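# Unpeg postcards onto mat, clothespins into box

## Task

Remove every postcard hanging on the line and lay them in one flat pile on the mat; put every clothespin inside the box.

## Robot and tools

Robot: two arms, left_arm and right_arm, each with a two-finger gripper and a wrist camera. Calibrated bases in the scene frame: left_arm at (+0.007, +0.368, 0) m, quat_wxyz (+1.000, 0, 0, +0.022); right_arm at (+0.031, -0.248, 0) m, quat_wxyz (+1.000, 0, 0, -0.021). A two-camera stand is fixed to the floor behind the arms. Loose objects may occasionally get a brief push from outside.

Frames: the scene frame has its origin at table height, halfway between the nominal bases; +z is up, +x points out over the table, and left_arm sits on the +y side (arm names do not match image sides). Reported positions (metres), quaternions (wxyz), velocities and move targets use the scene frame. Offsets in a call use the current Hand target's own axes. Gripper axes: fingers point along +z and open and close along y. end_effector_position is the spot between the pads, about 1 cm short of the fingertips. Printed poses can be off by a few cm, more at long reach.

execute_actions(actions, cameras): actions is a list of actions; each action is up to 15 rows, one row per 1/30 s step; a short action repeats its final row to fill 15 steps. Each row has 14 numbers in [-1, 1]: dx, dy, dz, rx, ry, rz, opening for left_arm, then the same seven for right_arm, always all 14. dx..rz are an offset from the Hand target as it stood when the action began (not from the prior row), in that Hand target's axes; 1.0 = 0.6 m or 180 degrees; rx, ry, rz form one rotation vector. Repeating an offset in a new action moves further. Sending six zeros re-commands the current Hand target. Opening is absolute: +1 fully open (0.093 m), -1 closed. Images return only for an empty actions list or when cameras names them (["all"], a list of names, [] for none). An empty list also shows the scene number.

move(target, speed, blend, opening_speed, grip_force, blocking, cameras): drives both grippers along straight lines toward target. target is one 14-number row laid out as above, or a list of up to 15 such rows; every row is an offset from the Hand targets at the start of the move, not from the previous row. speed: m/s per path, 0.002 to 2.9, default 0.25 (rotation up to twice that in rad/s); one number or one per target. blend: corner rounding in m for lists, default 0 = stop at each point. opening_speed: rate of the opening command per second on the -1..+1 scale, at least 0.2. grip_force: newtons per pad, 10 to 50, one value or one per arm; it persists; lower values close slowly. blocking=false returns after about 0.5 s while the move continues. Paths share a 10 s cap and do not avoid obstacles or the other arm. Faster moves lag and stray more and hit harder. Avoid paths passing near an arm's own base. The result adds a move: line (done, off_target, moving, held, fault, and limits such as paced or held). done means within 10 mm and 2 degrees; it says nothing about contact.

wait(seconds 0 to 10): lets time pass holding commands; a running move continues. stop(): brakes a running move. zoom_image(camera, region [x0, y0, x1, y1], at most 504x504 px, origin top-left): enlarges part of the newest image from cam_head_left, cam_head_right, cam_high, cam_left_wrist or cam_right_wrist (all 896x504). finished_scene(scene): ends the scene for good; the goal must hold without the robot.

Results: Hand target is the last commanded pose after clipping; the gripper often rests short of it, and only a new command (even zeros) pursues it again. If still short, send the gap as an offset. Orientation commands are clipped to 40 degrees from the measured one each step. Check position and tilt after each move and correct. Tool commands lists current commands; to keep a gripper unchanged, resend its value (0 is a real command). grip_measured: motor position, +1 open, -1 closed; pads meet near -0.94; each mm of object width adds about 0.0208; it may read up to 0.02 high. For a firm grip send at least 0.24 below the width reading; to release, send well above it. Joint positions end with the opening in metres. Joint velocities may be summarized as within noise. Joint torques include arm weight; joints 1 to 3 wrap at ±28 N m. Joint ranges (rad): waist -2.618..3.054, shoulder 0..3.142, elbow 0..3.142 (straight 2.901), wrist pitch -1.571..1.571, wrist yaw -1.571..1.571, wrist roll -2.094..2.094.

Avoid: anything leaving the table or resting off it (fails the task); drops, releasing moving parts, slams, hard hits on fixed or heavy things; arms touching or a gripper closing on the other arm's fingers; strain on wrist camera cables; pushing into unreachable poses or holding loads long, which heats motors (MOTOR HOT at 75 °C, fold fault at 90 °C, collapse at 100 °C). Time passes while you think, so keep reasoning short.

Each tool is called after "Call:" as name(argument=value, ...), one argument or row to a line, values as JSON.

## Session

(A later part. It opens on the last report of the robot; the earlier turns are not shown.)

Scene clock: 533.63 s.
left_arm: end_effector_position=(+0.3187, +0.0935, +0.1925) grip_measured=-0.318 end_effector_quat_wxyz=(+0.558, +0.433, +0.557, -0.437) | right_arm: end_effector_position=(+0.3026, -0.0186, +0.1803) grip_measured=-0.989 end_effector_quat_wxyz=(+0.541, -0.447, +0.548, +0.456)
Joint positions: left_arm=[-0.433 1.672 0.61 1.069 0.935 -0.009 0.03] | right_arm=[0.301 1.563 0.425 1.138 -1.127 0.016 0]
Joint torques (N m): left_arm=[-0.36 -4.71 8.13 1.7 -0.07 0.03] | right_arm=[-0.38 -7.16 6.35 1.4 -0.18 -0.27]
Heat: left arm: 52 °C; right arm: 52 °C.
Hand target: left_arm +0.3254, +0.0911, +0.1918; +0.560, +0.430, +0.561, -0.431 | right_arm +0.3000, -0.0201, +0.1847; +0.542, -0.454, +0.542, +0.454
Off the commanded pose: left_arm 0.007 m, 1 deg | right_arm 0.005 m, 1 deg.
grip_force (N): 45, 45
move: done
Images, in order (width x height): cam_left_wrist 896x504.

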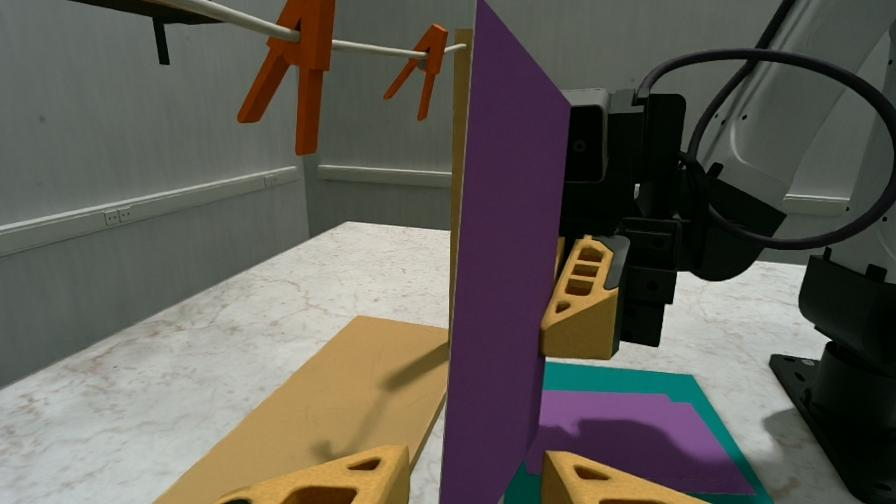

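Call:
move(
  target=[0.0167,0.0117,0.06,0,0,0,-0.316,0,0,0,0,0,0,-1],
  speed=0.06,
  cameras=["cam_left_wrist","cam_right_wrist"],
)

Scene clock: 537.80 s.
left_arm: end_effector_position=(+0.3349, +0.0609, +0.1787) grip_measured=-0.318 end_effector_quat_wxyz=(+0.549, +0.431, +0.566, -0.439) | right_arm: end_effector_position=(+0.3026, -0.0186, +0.1803) grip_measured=-0.989 end_effector_quat_wxyz=(+0.541, -0.447, +0.548, +0.456)
Joint positions: left_arm=[-0.507 1.798 0.712 1.068 0.861 -0.009 0.03] | right_arm=[0.301 1.563 0.425 1.138 -1.127 0.016 0]
Joint torques (N m): left_arm=[-0.39 -5.71 8.06 1.99 -0.06 0.02] | right_arm=[-0.39 -7.19 6.34 1.4 -0.18 -0.27]
Heat: left arm: 51 °C; right arm: 52 °C.
Hand target: left_arm +0.3414, +0.0581, +0.1817; +0.560, +0.431, +0.561, -0.431 | right_arm +0.3000, -0.0201, +0.1847; +0.542, -0.454, +0.542, +0.454
Off the commanded pose: left_arm 0.008 m, 2 deg | right_arm 0.005 m, 1 deg.
grip_force (N): 45, 45
move: done
Images, in order (width x height): cam_left_wrist 896x504, cam_right_wrist 896x504.

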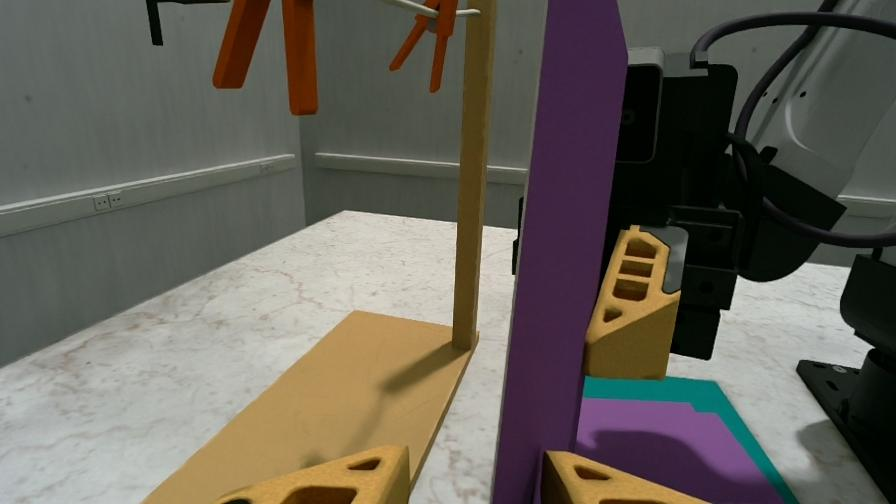

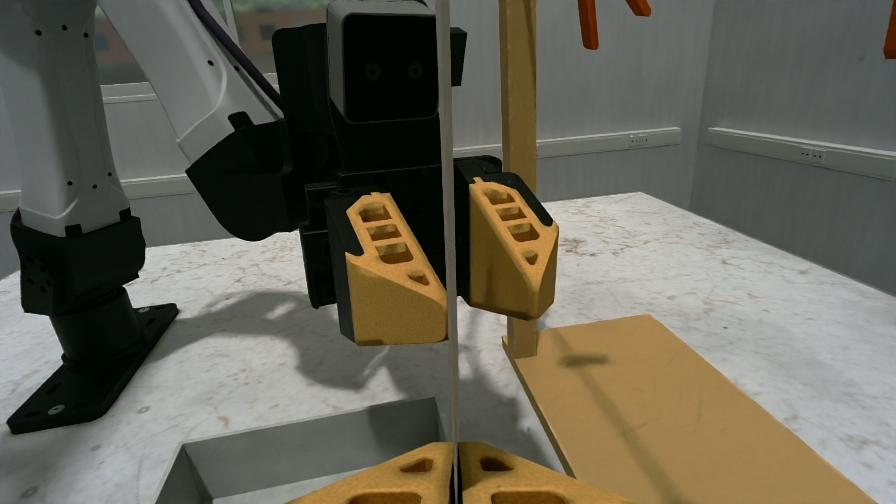

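Call:
move(
  target=[0,0,0,0,0,0,-0.75,0,0,0,0,0,0,-1],
  grip_force=[15,45],
)

Call:
move(
  target=[0,0,0,0,0,0,-1,0,0,0,0,0,0,-1],
  cameras=["cam_left_wrist","cam_right_wrist"],
)

Scene clock: 553.57 s.
left_arm: end_effector_position=(+0.3314, +0.0589, +0.1788) grip_measured=-0.744 end_effector_quat_wxyz=(+0.546, +0.436, +0.562, -0.443) | right_arm: end_effector_position=(+0.3048, -0.0199, +0.1801) grip_measured=-0.989 end_effector_quat_wxyz=(+0.543, -0.444, +0.551, +0.453)
Joint positions: left_arm=[-0.512 1.798 0.712 1.068 0.874 -0.009 0.009] | right_arm=[0.297 1.563 0.425 1.137 -1.119 0.016 0]
Joint torques (N m): left_arm=[0.03 -5.76 8.01 1.98 -0.22 0.03] | right_arm=[-0.2 -7.13 6.34 1.42 -0.26 -0.28]
Heat: left arm: 49 °C; right arm: 52 °C.
Hand target: left_arm +0.3414, +0.0580, +0.1817; +0.560, +0.431, +0.561, -0.431 | right_arm +0.2999, -0.0200, +0.1847; +0.542, -0.454, +0.542, +0.454
Off the commanded pose: left_arm 0.010 m, 2 deg | right_arm 0.007 m, 2 deg.
grip_force (N): 15, 45
move: done

Scene clock: 554.07 s.
left_arm: end_effector_position=(+0.3308, +0.0588, +0.1788) grip_measured=-0.760 end_effector_quat_wxyz=(+0.545, +0.437, +0.561, -0.444) | right_arm: end_effector_position=(+0.3050, -0.0202, +0.1801) grip_measured=-0.989 end_effector_quat_wxyz=(+0.543, -0.444, +0.551, +0.453)
Joint positions: left_arm=[-0.512 1.798 0.712 1.068 0.877 -0.009 0.009] | right_arm=[0.296 1.563 0.425 1.137 -1.119 0.016 0]
Joint torques (N m): left_arm=[0.05 -5.75 7.98 1.98 -0.25 0.02] | right_arm=[-0.05 -7.09 6.32 1.42 -0.26 -0.28]
Heat: left arm: 49 °C; right arm: 52 °C.
Hand target: left_arm +0.3414, +0.0580, +0.1817; +0.560, +0.431, +0.561, -0.431 | right_arm +0.3000, -0.0201, +0.1847; +0.543, -0.454, +0.542, +0.454
Off the commanded pose: left_arm 0.011 m, 2 deg | right_arm 0.007 m, 2 deg.
grip_force (N): 15, 45
move: off_target (left_arm)
Images, in order (width x height): cam_left_wrist 896x504, cam_right_wrist 896x504.

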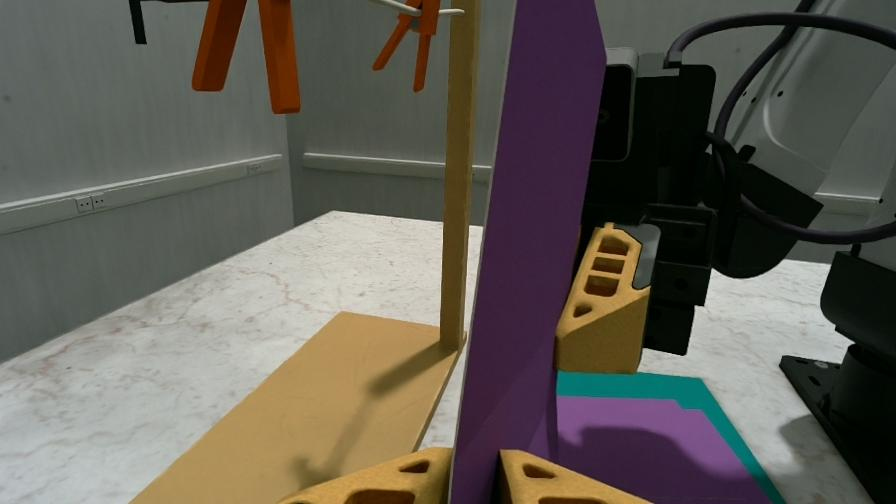

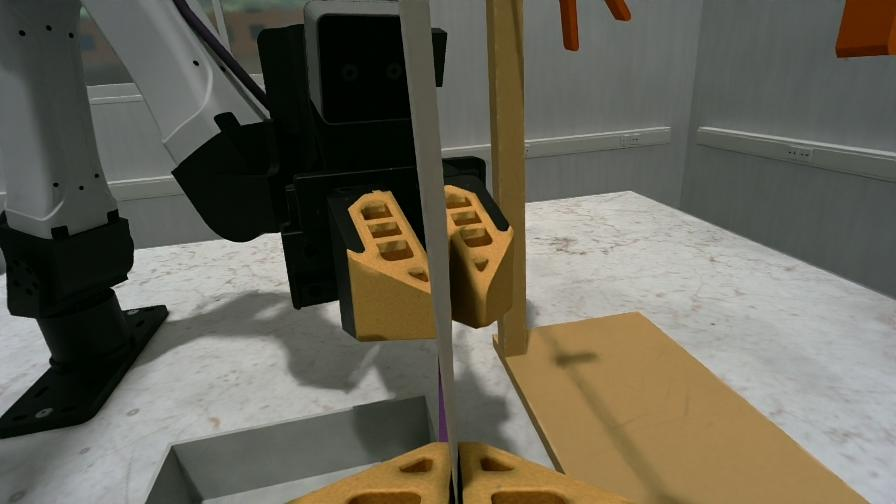

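Call:
move(
  target=[0,0,0,0,0,0,-1,0,0,0,0,0,0,-1],
  grip_force=[30,45],
)

Call:
move(
  target=[0,0,0,0,0,0,-1,0,0,0,0,0,0,-1],
  grip_force=[45,45],
  cameras=["cam_left_wrist","cam_right_wrist"],
)

Scene clock: 558.43 s.
left_arm: end_effector_position=(+0.3209, +0.0568, +0.1789) grip_measured=-0.941 end_effector_quat_wxyz=(+0.531, +0.453, +0.548, -0.461) | right_arm: end_effector_position=(+0.3068, -0.0225, +0.1799) grip_measured=-0.989 end_effector_quat_wxyz=(+0.545, -0.441, +0.553, +0.450)
Joint positions: left_arm=[-0.512 1.798 0.712 1.068 0.937 -0.009 0] | right_arm=[0.287 1.563 0.425 1.135 -1.12 0.015 0]
Joint torques (N m): left_arm=[0.17 -5.91 7.76 1.94 -0.81 0.02] | right_arm=[0.59 -7.09 6.35 1.43 -0.26 -0.27]
Heat: left arm: 49 °C; right arm: 52 °C.
Hand target: left_arm +0.3414, +0.0580, +0.1817; +0.560, +0.430, +0.561, -0.431 | right_arm +0.3000, -0.0201, +0.1847; +0.543, -0.454, +0.542, +0.454
Off the commanded pose: left_arm 0.021 m, 6 deg | right_arm 0.009 m, 2 deg.
grip_force (N): 30, 45
move: off_target (left_arm)

Scene clock: 558.93 s.
left_arm: end_effector_position=(+0.3191, +0.0565, +0.1789) grip_measured=-0.968 end_effector_quat_wxyz=(+0.529, +0.456, +0.545, -0.464) | right_arm: end_effector_position=(+0.3069, -0.0226, +0.1798) grip_measured=-0.989 end_effector_quat_wxyz=(+0.544, -0.441, +0.553, +0.450)
Joint positions: left_arm=[-0.512 1.798 0.712 1.068 0.948 -0.009 0] | right_arm=[0.287 1.563 0.425 1.135 -1.12 0.015 0]
Joint torques (N m): left_arm=[0.29 -6.05 7.64 1.93 -0.96 0.03] | right_arm=[0.65 -7.17 6.32 1.45 -0.26 -0.26]
Heat: left arm: 49 °C; right arm: 52 °C.
Hand target: left_arm +0.3414, +0.0580, +0.1817; +0.560, +0.431, +0.561, -0.431 | right_arm +0.2999, -0.0200, +0.1847; +0.542, -0.454, +0.542, +0.454
Off the commanded pose: left_arm 0.023 m, 6 deg | right_arm 0.009 m, 2 deg.
grip_force (N): 45, 45
move: off_target (left_arm)
Images, in order (width x height): cam_left_wrist 896x504, cam_right_wrist 896x504.

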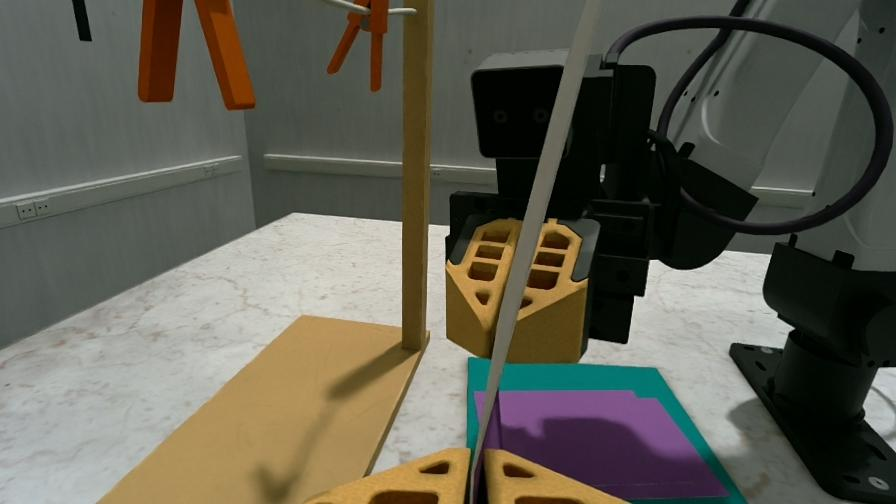

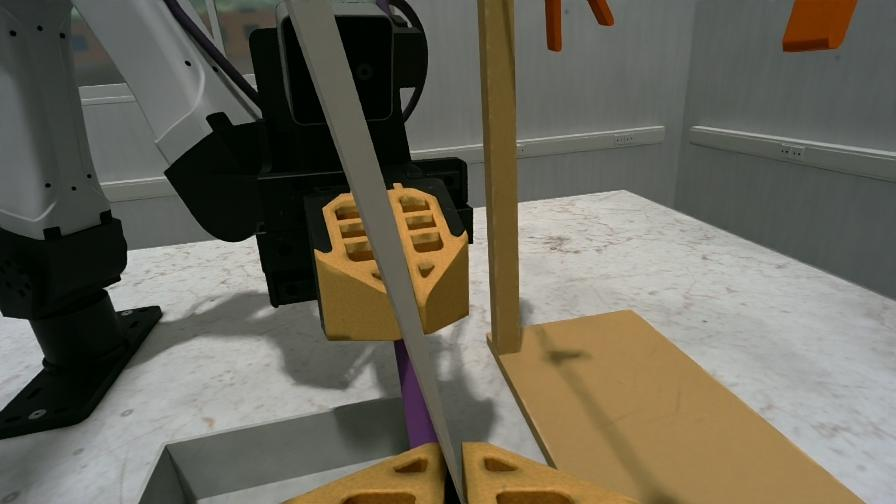

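Call:
move(
  target=[0,0,0,0,0,0,-1,0,0,0,0,0,0,-0.35],
  opening_speed=0.4,
  cameras=["cam_left_wrist","cam_right_wrist"],
)

Scene clock: 562.27 s.
left_arm: end_effector_position=(+0.3229, +0.0558, +0.1789) grip_measured=-0.971 end_effector_quat_wxyz=(+0.535, +0.449, +0.551, -0.456) | right_arm: end_effector_position=(+0.3105, -0.0234, +0.1798) grip_measured=-0.352 end_effector_quat_wxyz=(+0.549, -0.435, +0.558, +0.444)
Joint positions: left_arm=[-0.517 1.798 0.712 1.068 0.915 -0.009 0] | right_arm=[0.287 1.563 0.425 1.135 -1.098 0.015 0.028]
Joint torques (N m): left_arm=[0.66 -5.89 7.75 1.95 -0.65 0.04] | right_arm=[0.61 -7.05 6.34 1.47 -0.46 -0.26]
Heat: left arm: 49 °C; right arm: 52 °C.
Hand target: left_arm +0.3415, +0.0581, +0.1817; +0.560, +0.430, +0.561, -0.431 | right_arm +0.2999, -0.0200, +0.1847; +0.543, -0.454, +0.542, +0.454
Off the commanded pose: left_arm 0.019 m, 5 deg | right_arm 0.012 m, 3 deg.
grip_force (N): 45, 45
move: off_target (left_arm, right_arm)
Images, in order (width x height): cam_left_wrist 896x504, cam_right_wrist 896x504.

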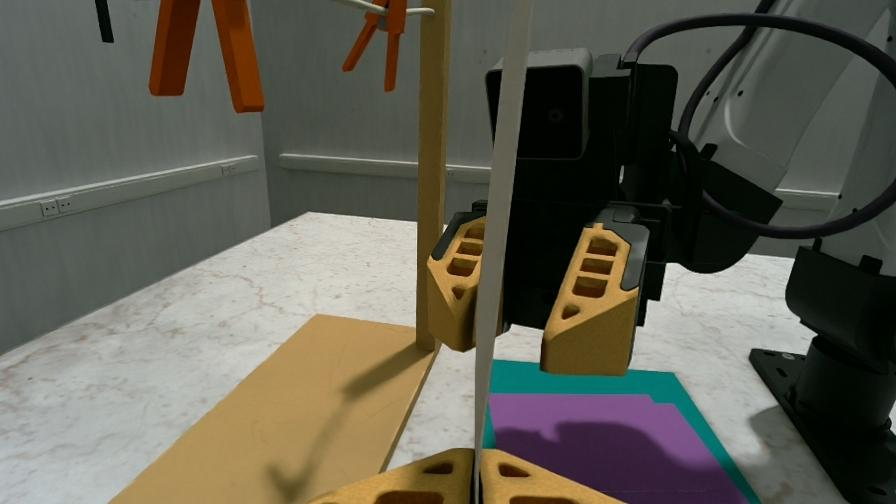

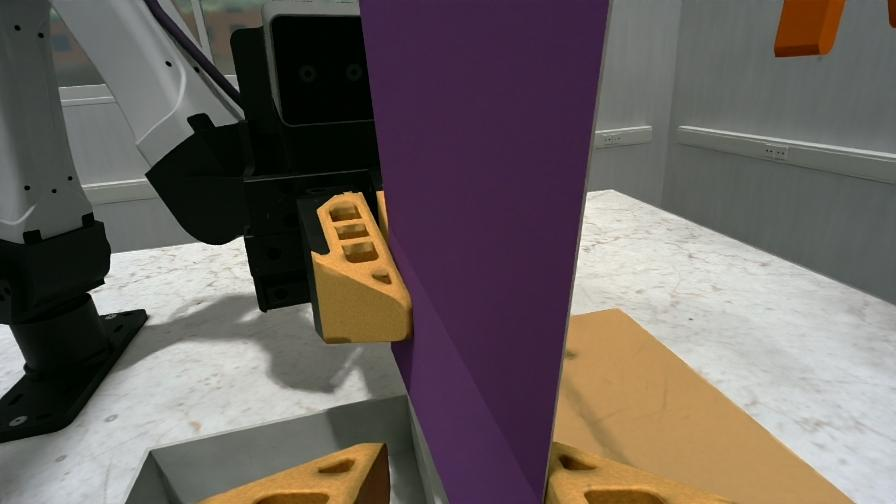

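Call:
move(
  target=[0,0,0,0,0,0,-1,0,0,0,0,0,0,0.3],
  opening_speed=0.5,
)

Call:
move(
  target=[0,-0.0373,-0.1601,0,0,0,-1,0,0,0,0,0,0,0.3],
  speed=0.08,
  cameras=["cam_left_wrist","cam_right_wrist"],
)

Scene clock: 568.30 s.
left_arm: end_effector_position=(+0.3299, +0.0572, +0.1788) grip_measured=-0.971 end_effector_quat_wxyz=(+0.545, +0.437, +0.561, -0.445) | right_arm: end_effector_position=(+0.3068, -0.0226, +0.1798) grip_measured=+0.298 end_effector_quat_wxyz=(+0.544, -0.441, +0.553, +0.451)
Joint positions: left_arm=[-0.517 1.798 0.712 1.068 0.873 -0.009 0] | right_arm=[0.287 1.563 0.425 1.135 -1.12 0.015 0.06]
Joint torques (N m): left_arm=[0.49 -5.76 7.99 1.99 -0.21 0.02] | right_arm=[0.69 -7.12 6.34 1.44 -0.25 -0.27]
Heat: left arm: 49 °C; right arm: 52 °C.
Hand target: left_arm +0.3415, +0.0581, +0.1817; +0.560, +0.430, +0.561, -0.431 | right_arm +0.2999, -0.0200, +0.1847; +0.542, -0.454, +0.542, +0.454
Off the commanded pose: left_arm 0.012 m, 3 deg | right_arm 0.009 m, 2 deg.
grip_force (N): 45, 45
move: off_target (left_arm)

Scene clock: 570.17 s.
left_arm: end_effector_position=(+0.2987, +0.1435, +0.1732) grip_measured=-0.971 end_effector_quat_wxyz=(+0.547, +0.420, +0.577, -0.437) | right_arm: end_effector_position=(+0.3056, -0.0223, +0.1797) grip_measured=+0.298 end_effector_quat_wxyz=(+0.542, -0.443, +0.552, +0.453)
Joint positions: left_arm=[-0.289 1.588 0.445 1.102 1.058 -0.009 0] | right_arm=[0.287 1.563 0.425 1.134 -1.127 0.015 0.06]
Joint torques (N m): left_arm=[0.25 -6.71 5.37 1.98 0.22 0.05] | right_arm=[0.64 -7.13 6.32 1.44 -0.18 -0.27]
Heat: left arm: 49 °C; right arm: 52 °C.
Hand target: left_arm +0.2951, +0.1450, +0.1819; +0.560, +0.431, +0.561, -0.431 | right_arm +0.2999, -0.0200, +0.1847; +0.542, -0.454, +0.542, +0.454
Off the commanded pose: left_arm 0.009 m, 3 deg | right_arm 0.008 m, 2 deg.
grip_force (N): 45, 45
move: off_target (left_arm)
Images, in order (width x height): cam_left_wrist 896x504, cam_right_wrist 896x504.

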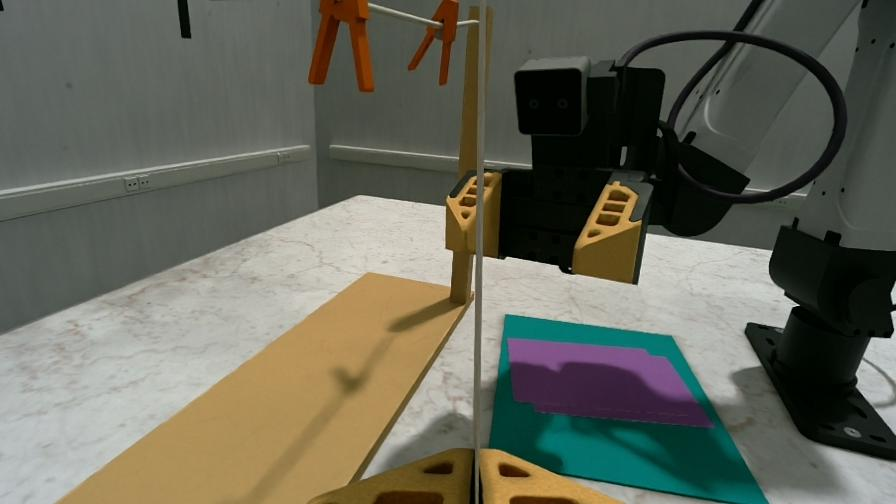

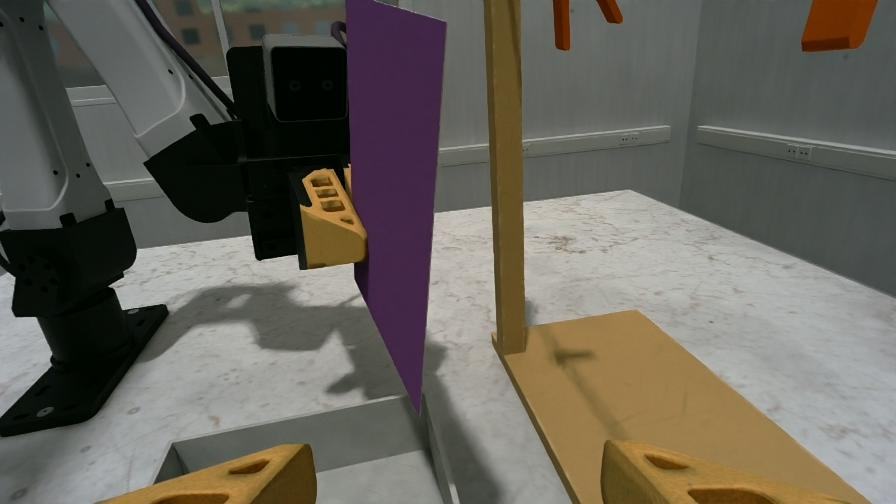

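Call:
move(
  target=[
    [0,0,0,0,0,0,-1,-0.225,-0.003,-0.0164,0.222,0,0,0.3],
    [0,0,0,0,0,0,-1,-0.442,-0.0888,-0.1197,0.333,0,0,0.3],
  ],
  speed=0.2,
  blend=[0.04,0],
  cameras=["cam_right_wrist"],
)

Scene clock: 577.63 s.
left_arm: end_effector_position=(+0.2985, +0.1435, +0.1732) grip_measured=-0.971 end_effector_quat_wxyz=(+0.547, +0.421, +0.577, -0.437) | right_arm: end_effector_position=(+0.3379, -0.0978, +0.4464) grip_measured=+0.298 end_effector_quat_wxyz=(+0.696, -0.123, +0.695, +0.131)
Joint positions: left_arm=[-0.289 1.588 0.445 1.102 1.058 -0.009 0] | right_arm=[0.585 0.988 1.206 -0.215 0.182 0.01 0.06]
Joint torques (N m): left_arm=[0.28 -6.69 5.38 1.97 0.24 0.04] | right_arm=[-0.42 -0.96 10.44 1.83 0.04 -0.25]
Heat: left arm: 48 °C; right arm: 52 °C.
Hand target: left_arm +0.2951, +0.1450, +0.1819; +0.560, +0.431, +0.561, -0.431 | right_arm +0.3398, -0.1005, +0.4499; +0.697, -0.122, +0.696, +0.123
Off the commanded pose: left_arm 0.010 m, 3 deg | right_arm 0.005 m, 1 deg.
grip_force (N): 45, 45
move: off_target (left_arm)
Images, in order (width x height): cam_right_wrist 896x504.

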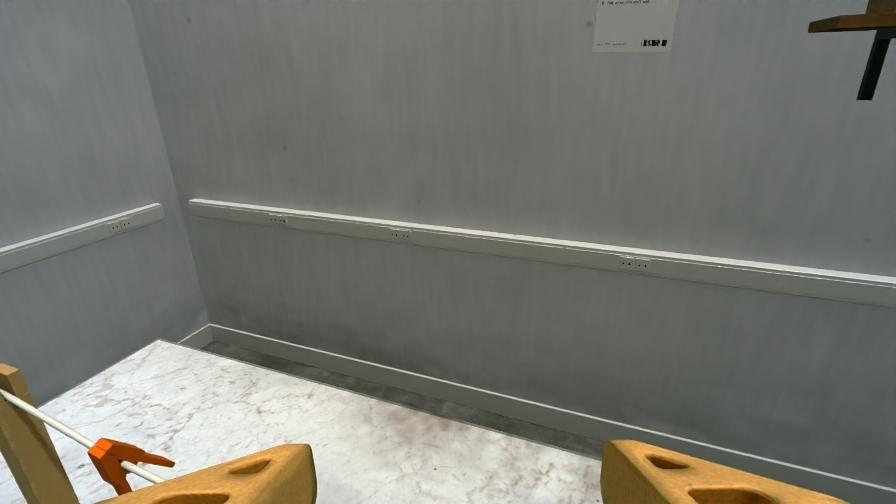

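Call:
move(
  target=[0,-0.1265,0.1818,0.0278,0,0,-1,0,0,0,0,0,0,0.3],
  speed=0.2,
)

Call:
move(
  target=[0,-0.0878,0.1693,-0.1738,0.1738,-0.4777,-1,0,0,0,0,0,0,0.3],
  speed=0.2,
  cameras=["cam_left_wrist","cam_head_left"],
)

Scene clock: 585.50 s.
left_arm: end_effector_position=(+0.2435, +0.0236, +0.1769) grip_measured=-0.971 end_effector_quat_wxyz=(+0.528, +0.457, +0.548, -0.462) | right_arm: end_effector_position=(+0.3379, -0.0979, +0.4462) grip_measured=+0.298 end_effector_quat_wxyz=(+0.696, -0.123, +0.695, +0.130)
Joint positions: left_arm=[-0.746 1.652 0.527 1.103 0.712 -0.009 0] | right_arm=[0.585 0.988 1.206 -0.216 0.182 0.01 0.06]
Joint torques (N m): left_arm=[-0.25 -4.48 7.95 2.1 -0.11 0.04] | right_arm=[-0.44 -0.98 10.43 1.84 0.04 -0.25]
Heat: left arm: 47 °C; right arm: 53 °C.
Hand target: left_arm +0.2499, +0.0201, +0.1818; +0.541, +0.455, +0.542, -0.455 | right_arm +0.3398, -0.1005, +0.4498; +0.697, -0.122, +0.696, +0.123
Off the commanded pose: left_arm 0.009 m, 2 deg | right_arm 0.005 m, 1 deg.
grip_force (N): 45, 45
move: done

Scene clock: 590.47 s.
left_arm: end_effector_position=(+0.2167, -0.0842, +0.1812) grip_measured=-0.972 end_effector_quat_wxyz=(+0.044, -0.077, +0.902, -0.422) | right_arm: end_effector_position=(+0.3379, -0.0979, +0.4462) grip_measured=+0.298 end_effector_quat_wxyz=(+0.696, -0.123, +0.695, +0.130)
Joint positions: left_arm=[-1.096 1.756 1.376 -0.342 0.252 -1.337 0] | right_arm=[0.585 0.988 1.206 -0.216 0.182 0.01 0.06]
Joint torques (N m): left_arm=[-0.49 -6.82 10.4 1.68 0.24 -0.13] | right_arm=[-0.46 -1.02 10.44 1.83 0.04 -0.25]
Heat: left arm: 47 °C; right arm: 54 °C.
Hand target: left_arm +0.2155, -0.0891, +0.1818; +0.036, -0.079, +0.903, -0.421 | right_arm +0.3398, -0.1005, +0.4498; +0.697, -0.122, +0.696, +0.123
Off the commanded pose: left_arm 0.005 m, 1 deg | right_arm 0.005 m, 1 deg.
grip_force (N): 45, 45
move: done
Images, in order (width x height): cam_head_left 896x504, cam_left_wrist 896x504.

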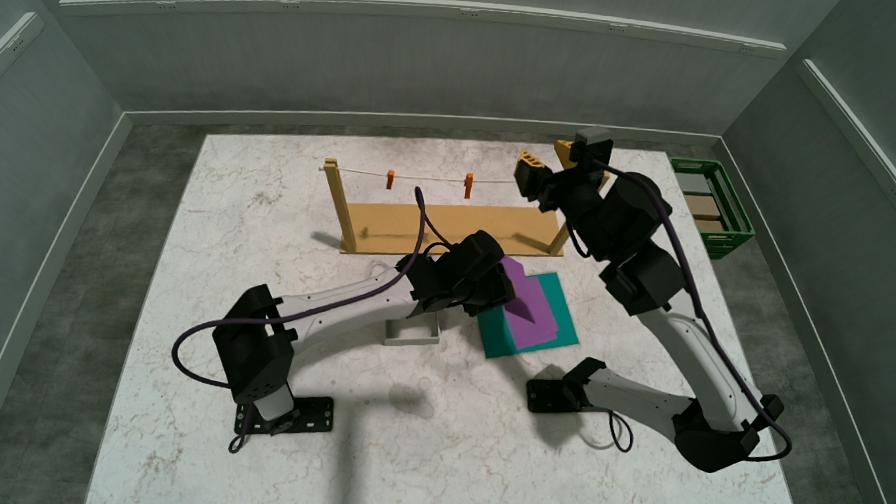

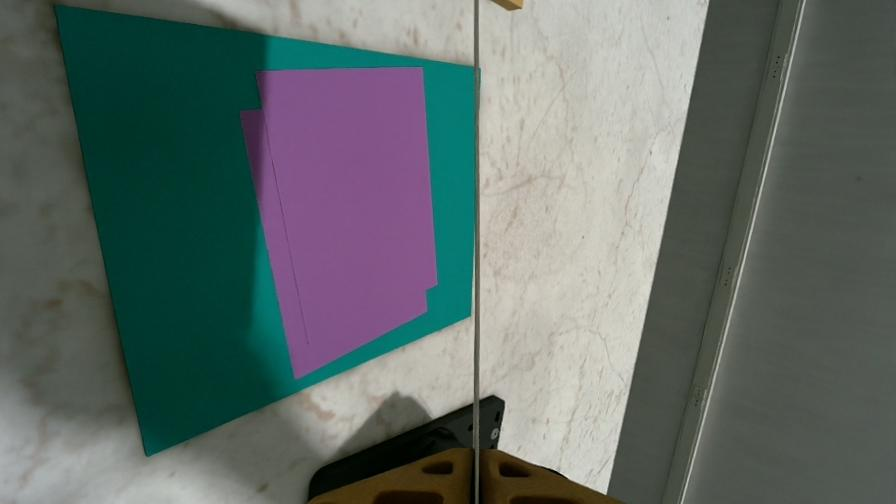

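Call:
move(
  target=[0.0106,0.12,0.1471,0,0,0,-1,0,0,0,0,0,0,0.3],
  speed=0.12,
  cameras=["cam_left_wrist"],
)

Scene clock: 596.70 s.
left_arm: end_effector_position=(+0.2115, -0.1092, +0.0752) grip_measured=-0.972 end_effector_quat_wxyz=(+0.031, -0.074, +0.903, -0.421) | right_arm: end_effector_position=(+0.3379, -0.0979, +0.4462) grip_measured=+0.298 end_effector_quat_wxyz=(+0.696, -0.123, +0.695, +0.130)
Joint positions: left_arm=[-1.128 1.963 1.204 0.032 0.252 -1.361 0] | right_arm=[0.585 0.988 1.206 -0.216 0.182 0.01 0.06]
Joint torques (N m): left_arm=[-0.53 -8.1 7.13 2.03 -0.02 -0.14] | right_arm=[-0.46 -1.03 10.44 1.84 0.04 -0.25]
Heat: left arm: 47 °C; right arm: 54 °C.
Hand target: left_arm +0.2128, -0.1112, +0.0700; +0.036, -0.079, +0.903, -0.421 | right_arm +0.3398, -0.1005, +0.4498; +0.697, -0.122, +0.696, +0.123
Off the commanded pose: left_arm 0.006 m, 1 deg | right_arm 0.005 m, 1 deg.
grip_force (N): 45, 45
move: done
Images, in order (width x height): cam_left_wrist 896x504.

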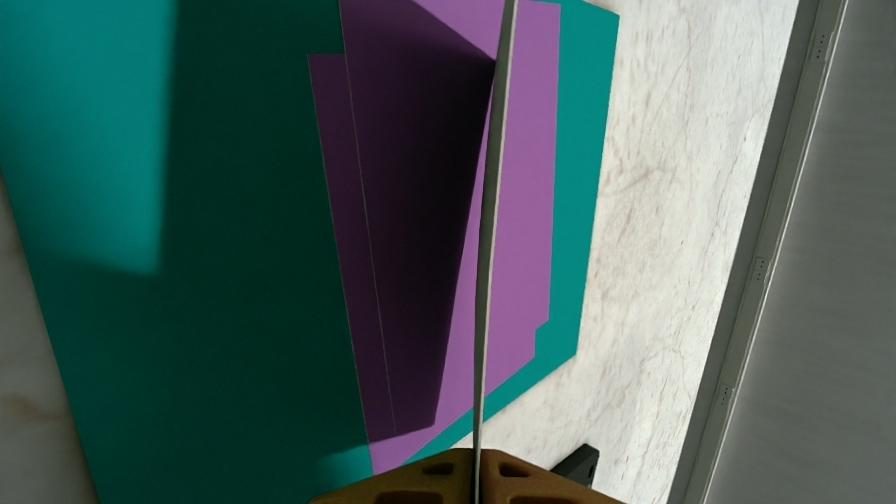

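Call:
execute_actions(
  actions=[],
  cameras=["cam_head_left","cam_head_right","cam_high"],
)

Call:
zoom_image(
  camera="cam_head_left",
  region=[430, 230, 610, 380],
)

Call:
zoom_image(
  camera="cam_high",
  region=[320, 130, 540, 270],
)

Scene clock: 599.57 s.
left_arm: end_effector_position=(+0.2115, -0.1093, +0.0752) grip_measured=-0.972 end_effector_quat_wxyz=(+0.031, -0.074, +0.903, -0.421) | right_arm: end_effector_position=(+0.3379, -0.0979, +0.4462) grip_measured=+0.298 end_effector_quat_wxyz=(+0.696, -0.123, +0.695, +0.130)
Joint positions: left_arm=[-1.128 1.963 1.204 0.032 0.252 -1.361 0] | right_arm=[0.585 0.988 1.206 -0.216 0.182 0.01 0.06]
Joint velocities: within noise
Joint torques (N m): left_arm=[-0.5 -8.12 7.15 2.01 -0.02 -0.12] | right_arm=[-0.43 -0.99 10.47 1.83 0.04 -0.25]
Heat: left arm: 47 °C; right arm: 55 °C.
Hand target: left_arm +0.2128, -0.1112, +0.0700; +0.036, -0.079, +0.903, -0.421 | right_arm +0.3398, -0.1005, +0.4498; +0.697, -0.122, +0.696, +0.123
Tool commands: left_gripper/opening=-1.0 right_gripper/opening=+0.3
Off the commanded pose: left_arm 0.006 m, 1 deg | right_arm 0.005 m, 1 deg.
grip_force (N): 45, 45
Images, in order (width x height): cam_head_left 896x504, cam_head_right 896x504, cam_high 896x504.

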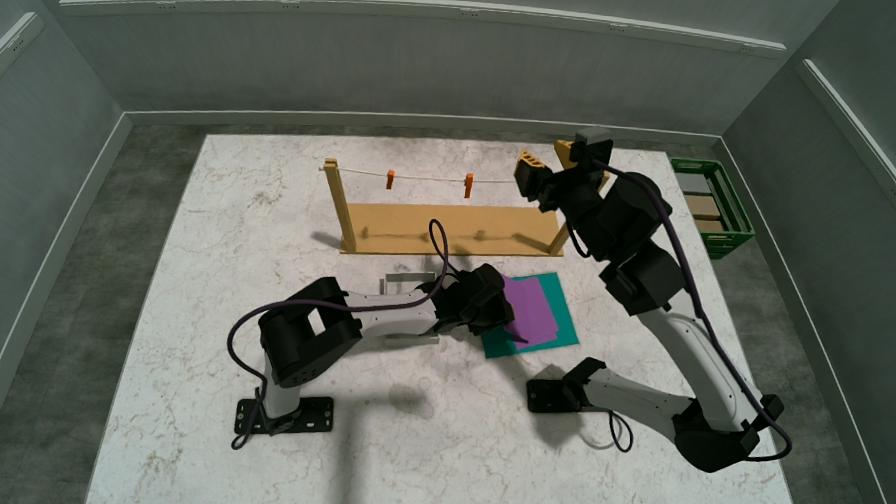

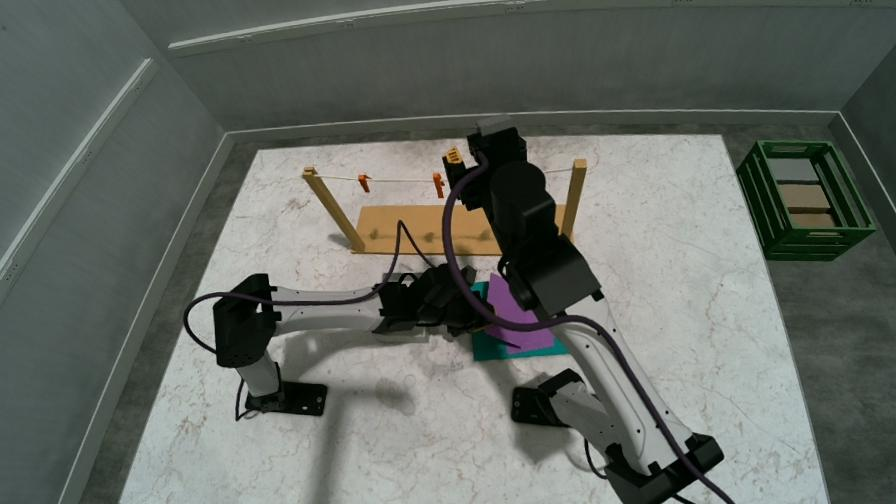

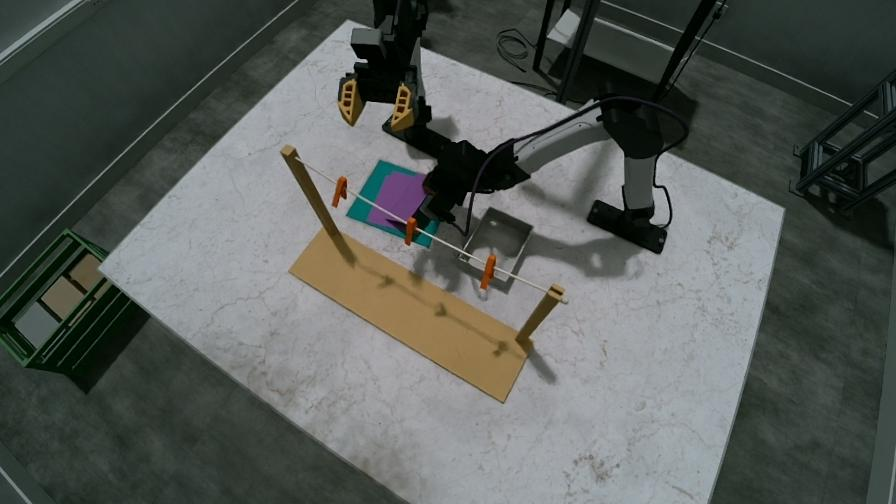

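Scaled by 2.800 from the camera's 896x504 image, which has a finer 1280x720 frame.

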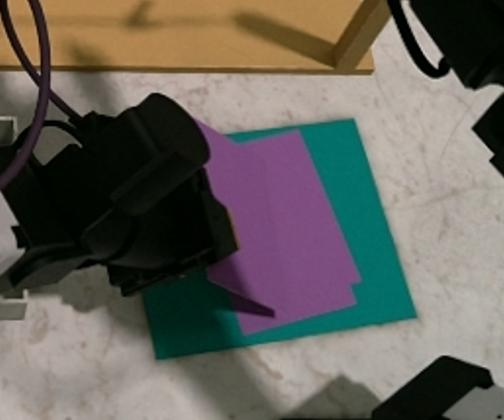

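Scaled by 2.291 from the camera's 896x504 image, which has a finer 1280x720 frame.

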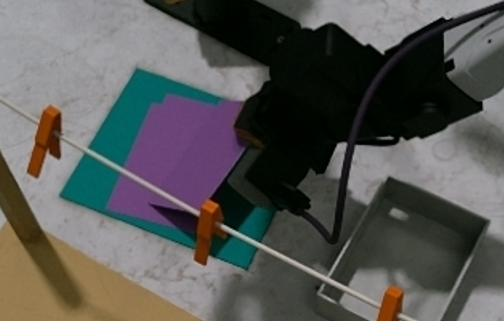

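Call:
move(
  target=[
    [0.0009,0.0,0.015,0.0472,0,0.033,-1,0,0,0,0,0,0,0.3],
    [0.0018,0.0137,0.0486,0.0944,0,0.033,-1,0,0,0,0,0,0,0.3],
  ],
  speed=0.06,
  blend=[0.01,0],
  cameras=["cam_left_wrist","cam_head_left"],
)

Call:
zoom_image(
  camera="cam_head_left",
  region=[430, 230, 610, 380],
)

Scene clock: 610.00 s.
left_arm: end_effector_position=(+0.2130, -0.1295, +0.0513) grip_measured=-0.972 end_effector_quat_wxyz=(+0.071, -0.023, +0.834, -0.547) | right_arm: end_effector_position=(+0.3379, -0.0979, +0.4462) grip_measured=+0.298 end_effector_quat_wxyz=(+0.696, -0.123, +0.695, +0.130)
Joint positions: left_arm=[-1.128 2.117 1.017 0.676 0.302 -1.336 0] | right_arm=[0.585 0.988 1.206 -0.216 0.182 0.01 0.06]
Joint torques (N m): left_arm=[0.39 -8.06 5.9 2.3 0.22 -0.07] | right_arm=[-0.44 -1.01 10.41 1.83 0.04 -0.25]
Heat: left arm: 47 °C; right arm: 56 °C.
Hand target: left_arm +0.2147, -0.1281, +0.0449; +0.069, -0.026, +0.834, -0.547 | right_arm +0.3398, -0.1005, +0.4498; +0.697, -0.122, +0.696, +0.123
Off the commanded pose: left_arm 0.007 m, 0 deg | right_arm 0.005 m, 1 deg.
grip_force (N): 45, 45
move: done
Images, in order (width x height): cam_head_left 896x504, cam_left_wrist 896x504.

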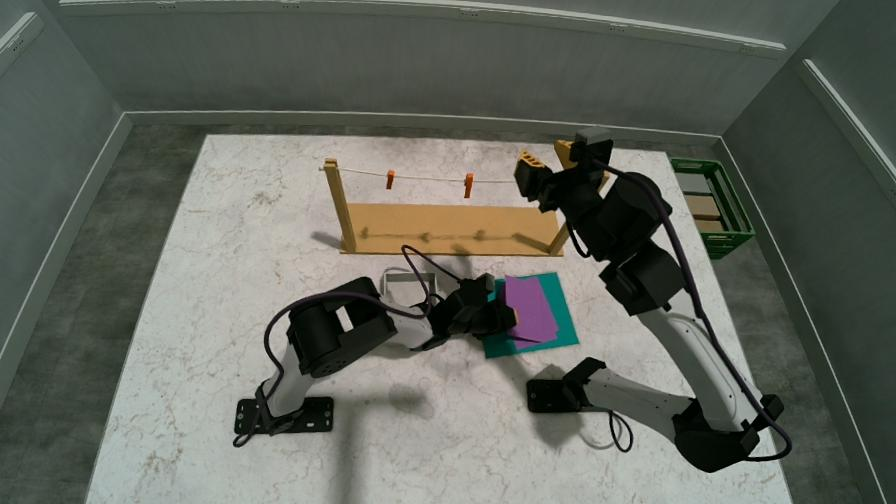

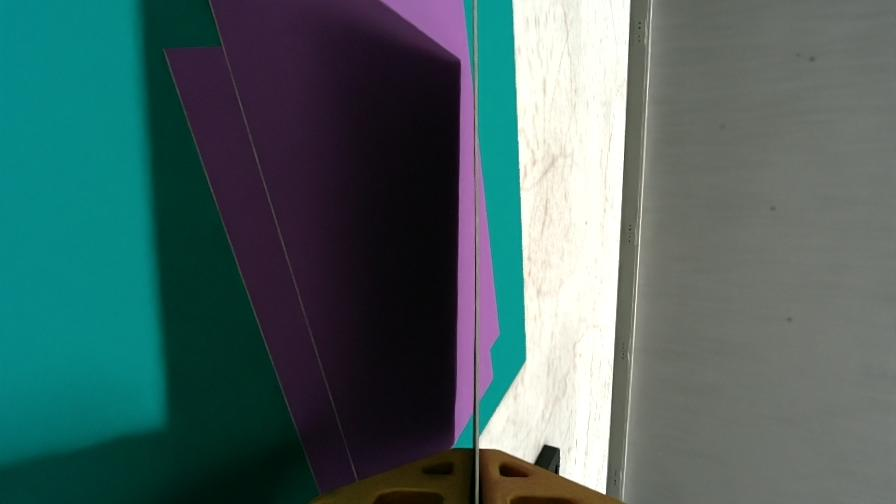

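Scaled by 2.800 from the camera's 896x504 image, which has a finer 1280x720 frame.

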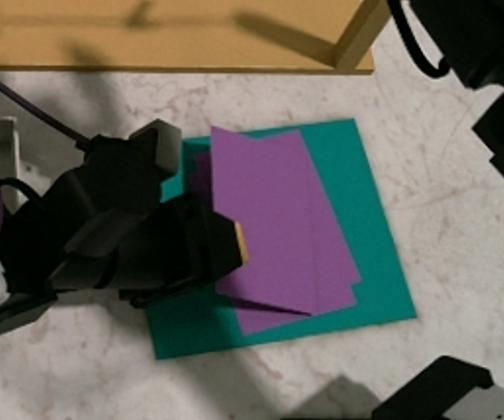

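Call:
move(
  target=[0.0333,-0.0292,0.0268,-0.0087,-0.0916,-0.0393,-1,0,0,0,0,0,0,0.3],
  speed=0.08,
  cameras=["cam_left_wrist","cam_head_left"],
)

Call:
zoom_image(
  camera="cam_head_left",
  region=[430, 230, 610, 380],
)

Scene clock: 622.90 s.
left_arm: end_effector_position=(+0.1934, -0.1494, +0.0575) grip_measured=-0.972 end_effector_quat_wxyz=(+0.147, -0.149, +0.818, -0.535) | right_arm: end_effector_position=(+0.3379, -0.0979, +0.4462) grip_measured=+0.298 end_effector_quat_wxyz=(+0.696, -0.123, +0.695, +0.130)
Joint positions: left_arm=[-1.308 2.123 1.044 0.682 -0.131 -1.538 0] | right_arm=[0.585 0.988 1.206 -0.216 0.182 0.01 0.06]
Joint torques (N m): left_arm=[-0.36 -8.1 8.34 1.99 -0.23 -0.07] | right_arm=[-0.44 -0.99 10.45 1.84 0.04 -0.25]
Heat: left arm: 48 °C; right arm: 57 °C.
Hand target: left_arm +0.1966, -0.1521, +0.0530; +0.154, -0.156, +0.819, -0.530 | right_arm +0.3398, -0.1005, +0.4498; +0.697, -0.122, +0.696, +0.123
Off the commanded pose: left_arm 0.006 m, 1 deg | right_arm 0.005 m, 1 deg.
grip_force (N): 45, 45
move: done
Images, in order (width x height): cam_head_left 896x504, cam_left_wrist 896x504.

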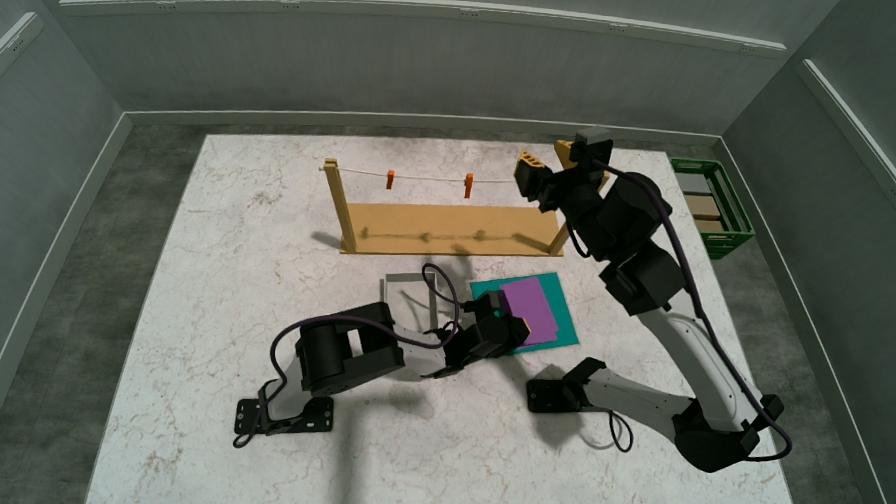

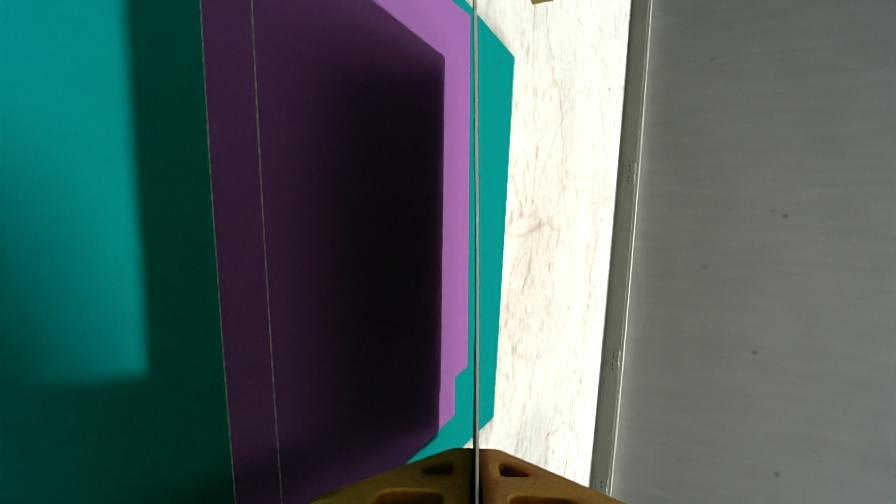

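Scaled by 2.800 from the camera's 896x504 image, which has a finer 1280x720 frame.

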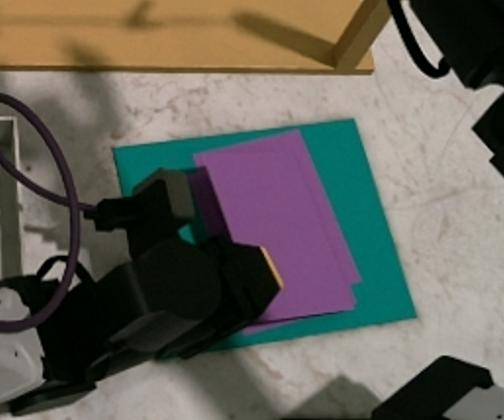

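Call:
move(
  target=[0.0025,0.026,0.011,0.015,0,0,-1,0,0,0,0,0,0,0.3],
  speed=0.05,
  cameras=["cam_left_wrist"],
)

Scene clock: 626.40 s.
left_arm: end_effector_position=(+0.1951, -0.1547, +0.0441) grip_measured=-0.972 end_effector_quat_wxyz=(+0.149, -0.149, +0.807, -0.552) | right_arm: end_effector_position=(+0.3379, -0.0979, +0.4462) grip_measured=+0.298 end_effector_quat_wxyz=(+0.696, -0.123, +0.695, +0.130)
Joint positions: left_arm=[-1.308 2.196 1.044 0.796 -0.131 -1.538 0] | right_arm=[0.585 0.988 1.206 -0.216 0.182 0.01 0.06]
Joint torques (N m): left_arm=[-0.29 -8.31 5.5 2.3 -0.18 0.02] | right_arm=[-0.47 -0.98 10.43 1.84 0.03 -0.24]
Heat: left arm: 47 °C; right arm: 57 °C.
Hand target: left_arm +0.1966, -0.1521, +0.0360; +0.157, -0.152, +0.807, -0.549 | right_arm +0.3398, -0.1005, +0.4498; +0.697, -0.122, +0.696, +0.123
Off the commanded pose: left_arm 0.009 m, 1 deg | right_arm 0.005 m, 1 deg.
grip_force (N): 45, 45
move: done
Images, in order (width x height): cam_left_wrist 896x504.

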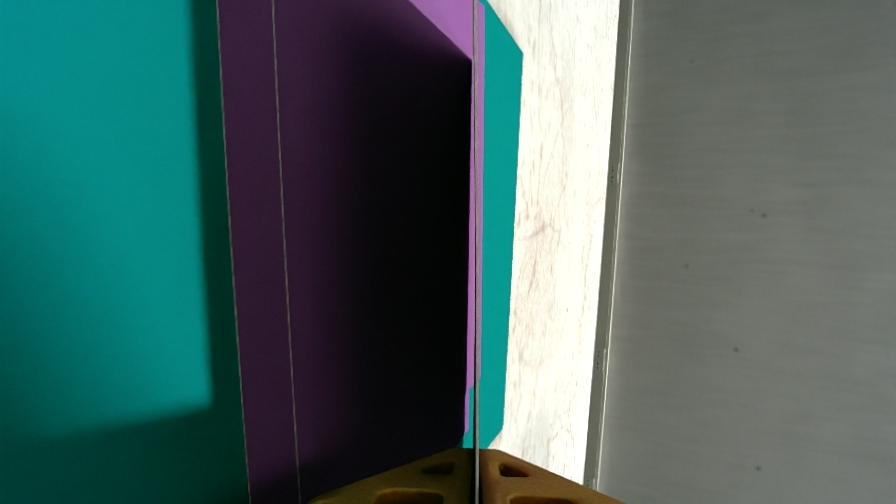

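Call:
move(
  target=[0.001,0.01,0.004,0.01,0,0,-1,0,0,0,0,0,0,0.3],
  speed=0.05,
)

Call:
move(
  target=[0,0,0,0,0,0,-0.35,0,0,0,0,0,0,0.3],
  opening_speed=0.25,
  cameras=["cam_left_wrist","cam_head_left"],
)

Scene clock: 630.07 s.
left_arm: end_effector_position=(+0.1952, -0.1551, +0.0384) grip_measured=-0.972 end_effector_quat_wxyz=(+0.151, -0.148, +0.797, -0.566) | right_arm: end_effector_position=(+0.3379, -0.0979, +0.4462) grip_measured=+0.298 end_effector_quat_wxyz=(+0.696, -0.123, +0.695, +0.130)
Joint positions: left_arm=[-1.308 2.234 1.031 0.881 -0.131 -1.538 0] | right_arm=[0.585 0.988 1.206 -0.216 0.182 0.01 0.06]
Joint torques (N m): left_arm=[-0.25 -8.31 5.33 2.34 -0.16 0.07] | right_arm=[-0.46 -0.98 10.43 1.84 0.03 -0.25]
Heat: left arm: 48 °C; right arm: 57 °C.
Hand target: left_arm +0.1966, -0.1522, +0.0295; +0.160, -0.150, +0.798, -0.561 | right_arm +0.3398, -0.1005, +0.4498; +0.697, -0.122, +0.696, +0.123
Off the commanded pose: left_arm 0.009 m, 1 deg | right_arm 0.005 m, 1 deg.
grip_force (N): 45, 45
move: done

Scene clock: 632.87 s.
left_arm: end_effector_position=(+0.1957, -0.1566, +0.0431) grip_measured=-0.353 end_effector_quat_wxyz=(+0.152, -0.148, +0.791, -0.575) | right_arm: end_effector_position=(+0.3379, -0.0979, +0.4462) grip_measured=+0.298 end_effector_quat_wxyz=(+0.696, -0.123, +0.695, +0.130)
Joint positions: left_arm=[-1.308 2.234 1.031 0.903 -0.131 -1.538 0.028] | right_arm=[0.585 0.988 1.206 -0.216 0.182 0.01 0.06]
Joint torques (N m): left_arm=[-0.23 -8.32 5.3 2.14 -0.16 0.08] | right_arm=[-0.47 -1.01 10.43 1.83 0.04 -0.24]
Heat: left arm: 48 °C; right arm: 57 °C.
Hand target: left_arm +0.1966, -0.1522, +0.0294; +0.160, -0.150, +0.798, -0.561 | right_arm +0.3398, -0.1005, +0.4498; +0.697, -0.122, +0.696, +0.123
Off the commanded pose: left_arm 0.014 m, 2 deg | right_arm 0.005 m, 1 deg.
grip_force (N): 45, 45
move: off_target (left_arm)
Images, in order (width x height): cam_head_left 896x504, cam_left_wrist 896x504.

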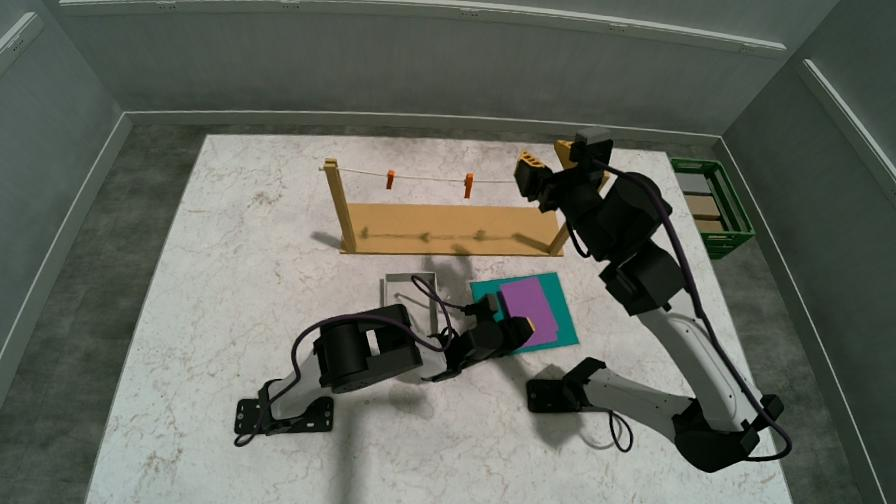

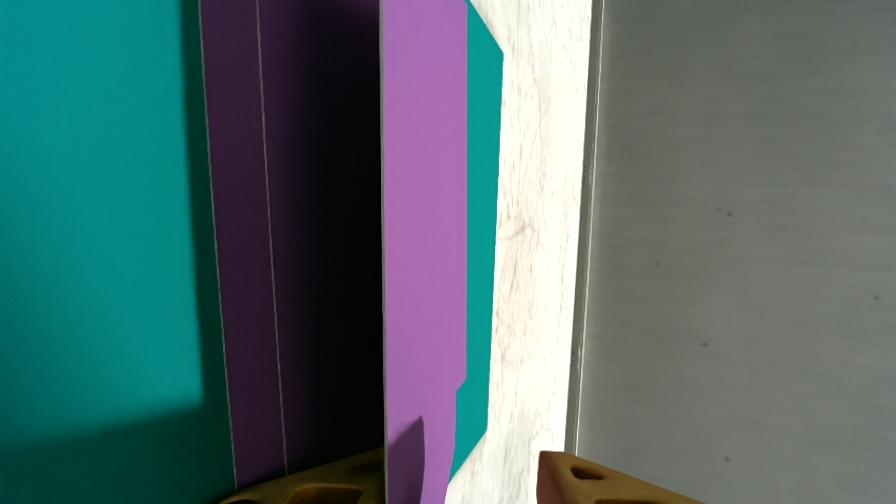

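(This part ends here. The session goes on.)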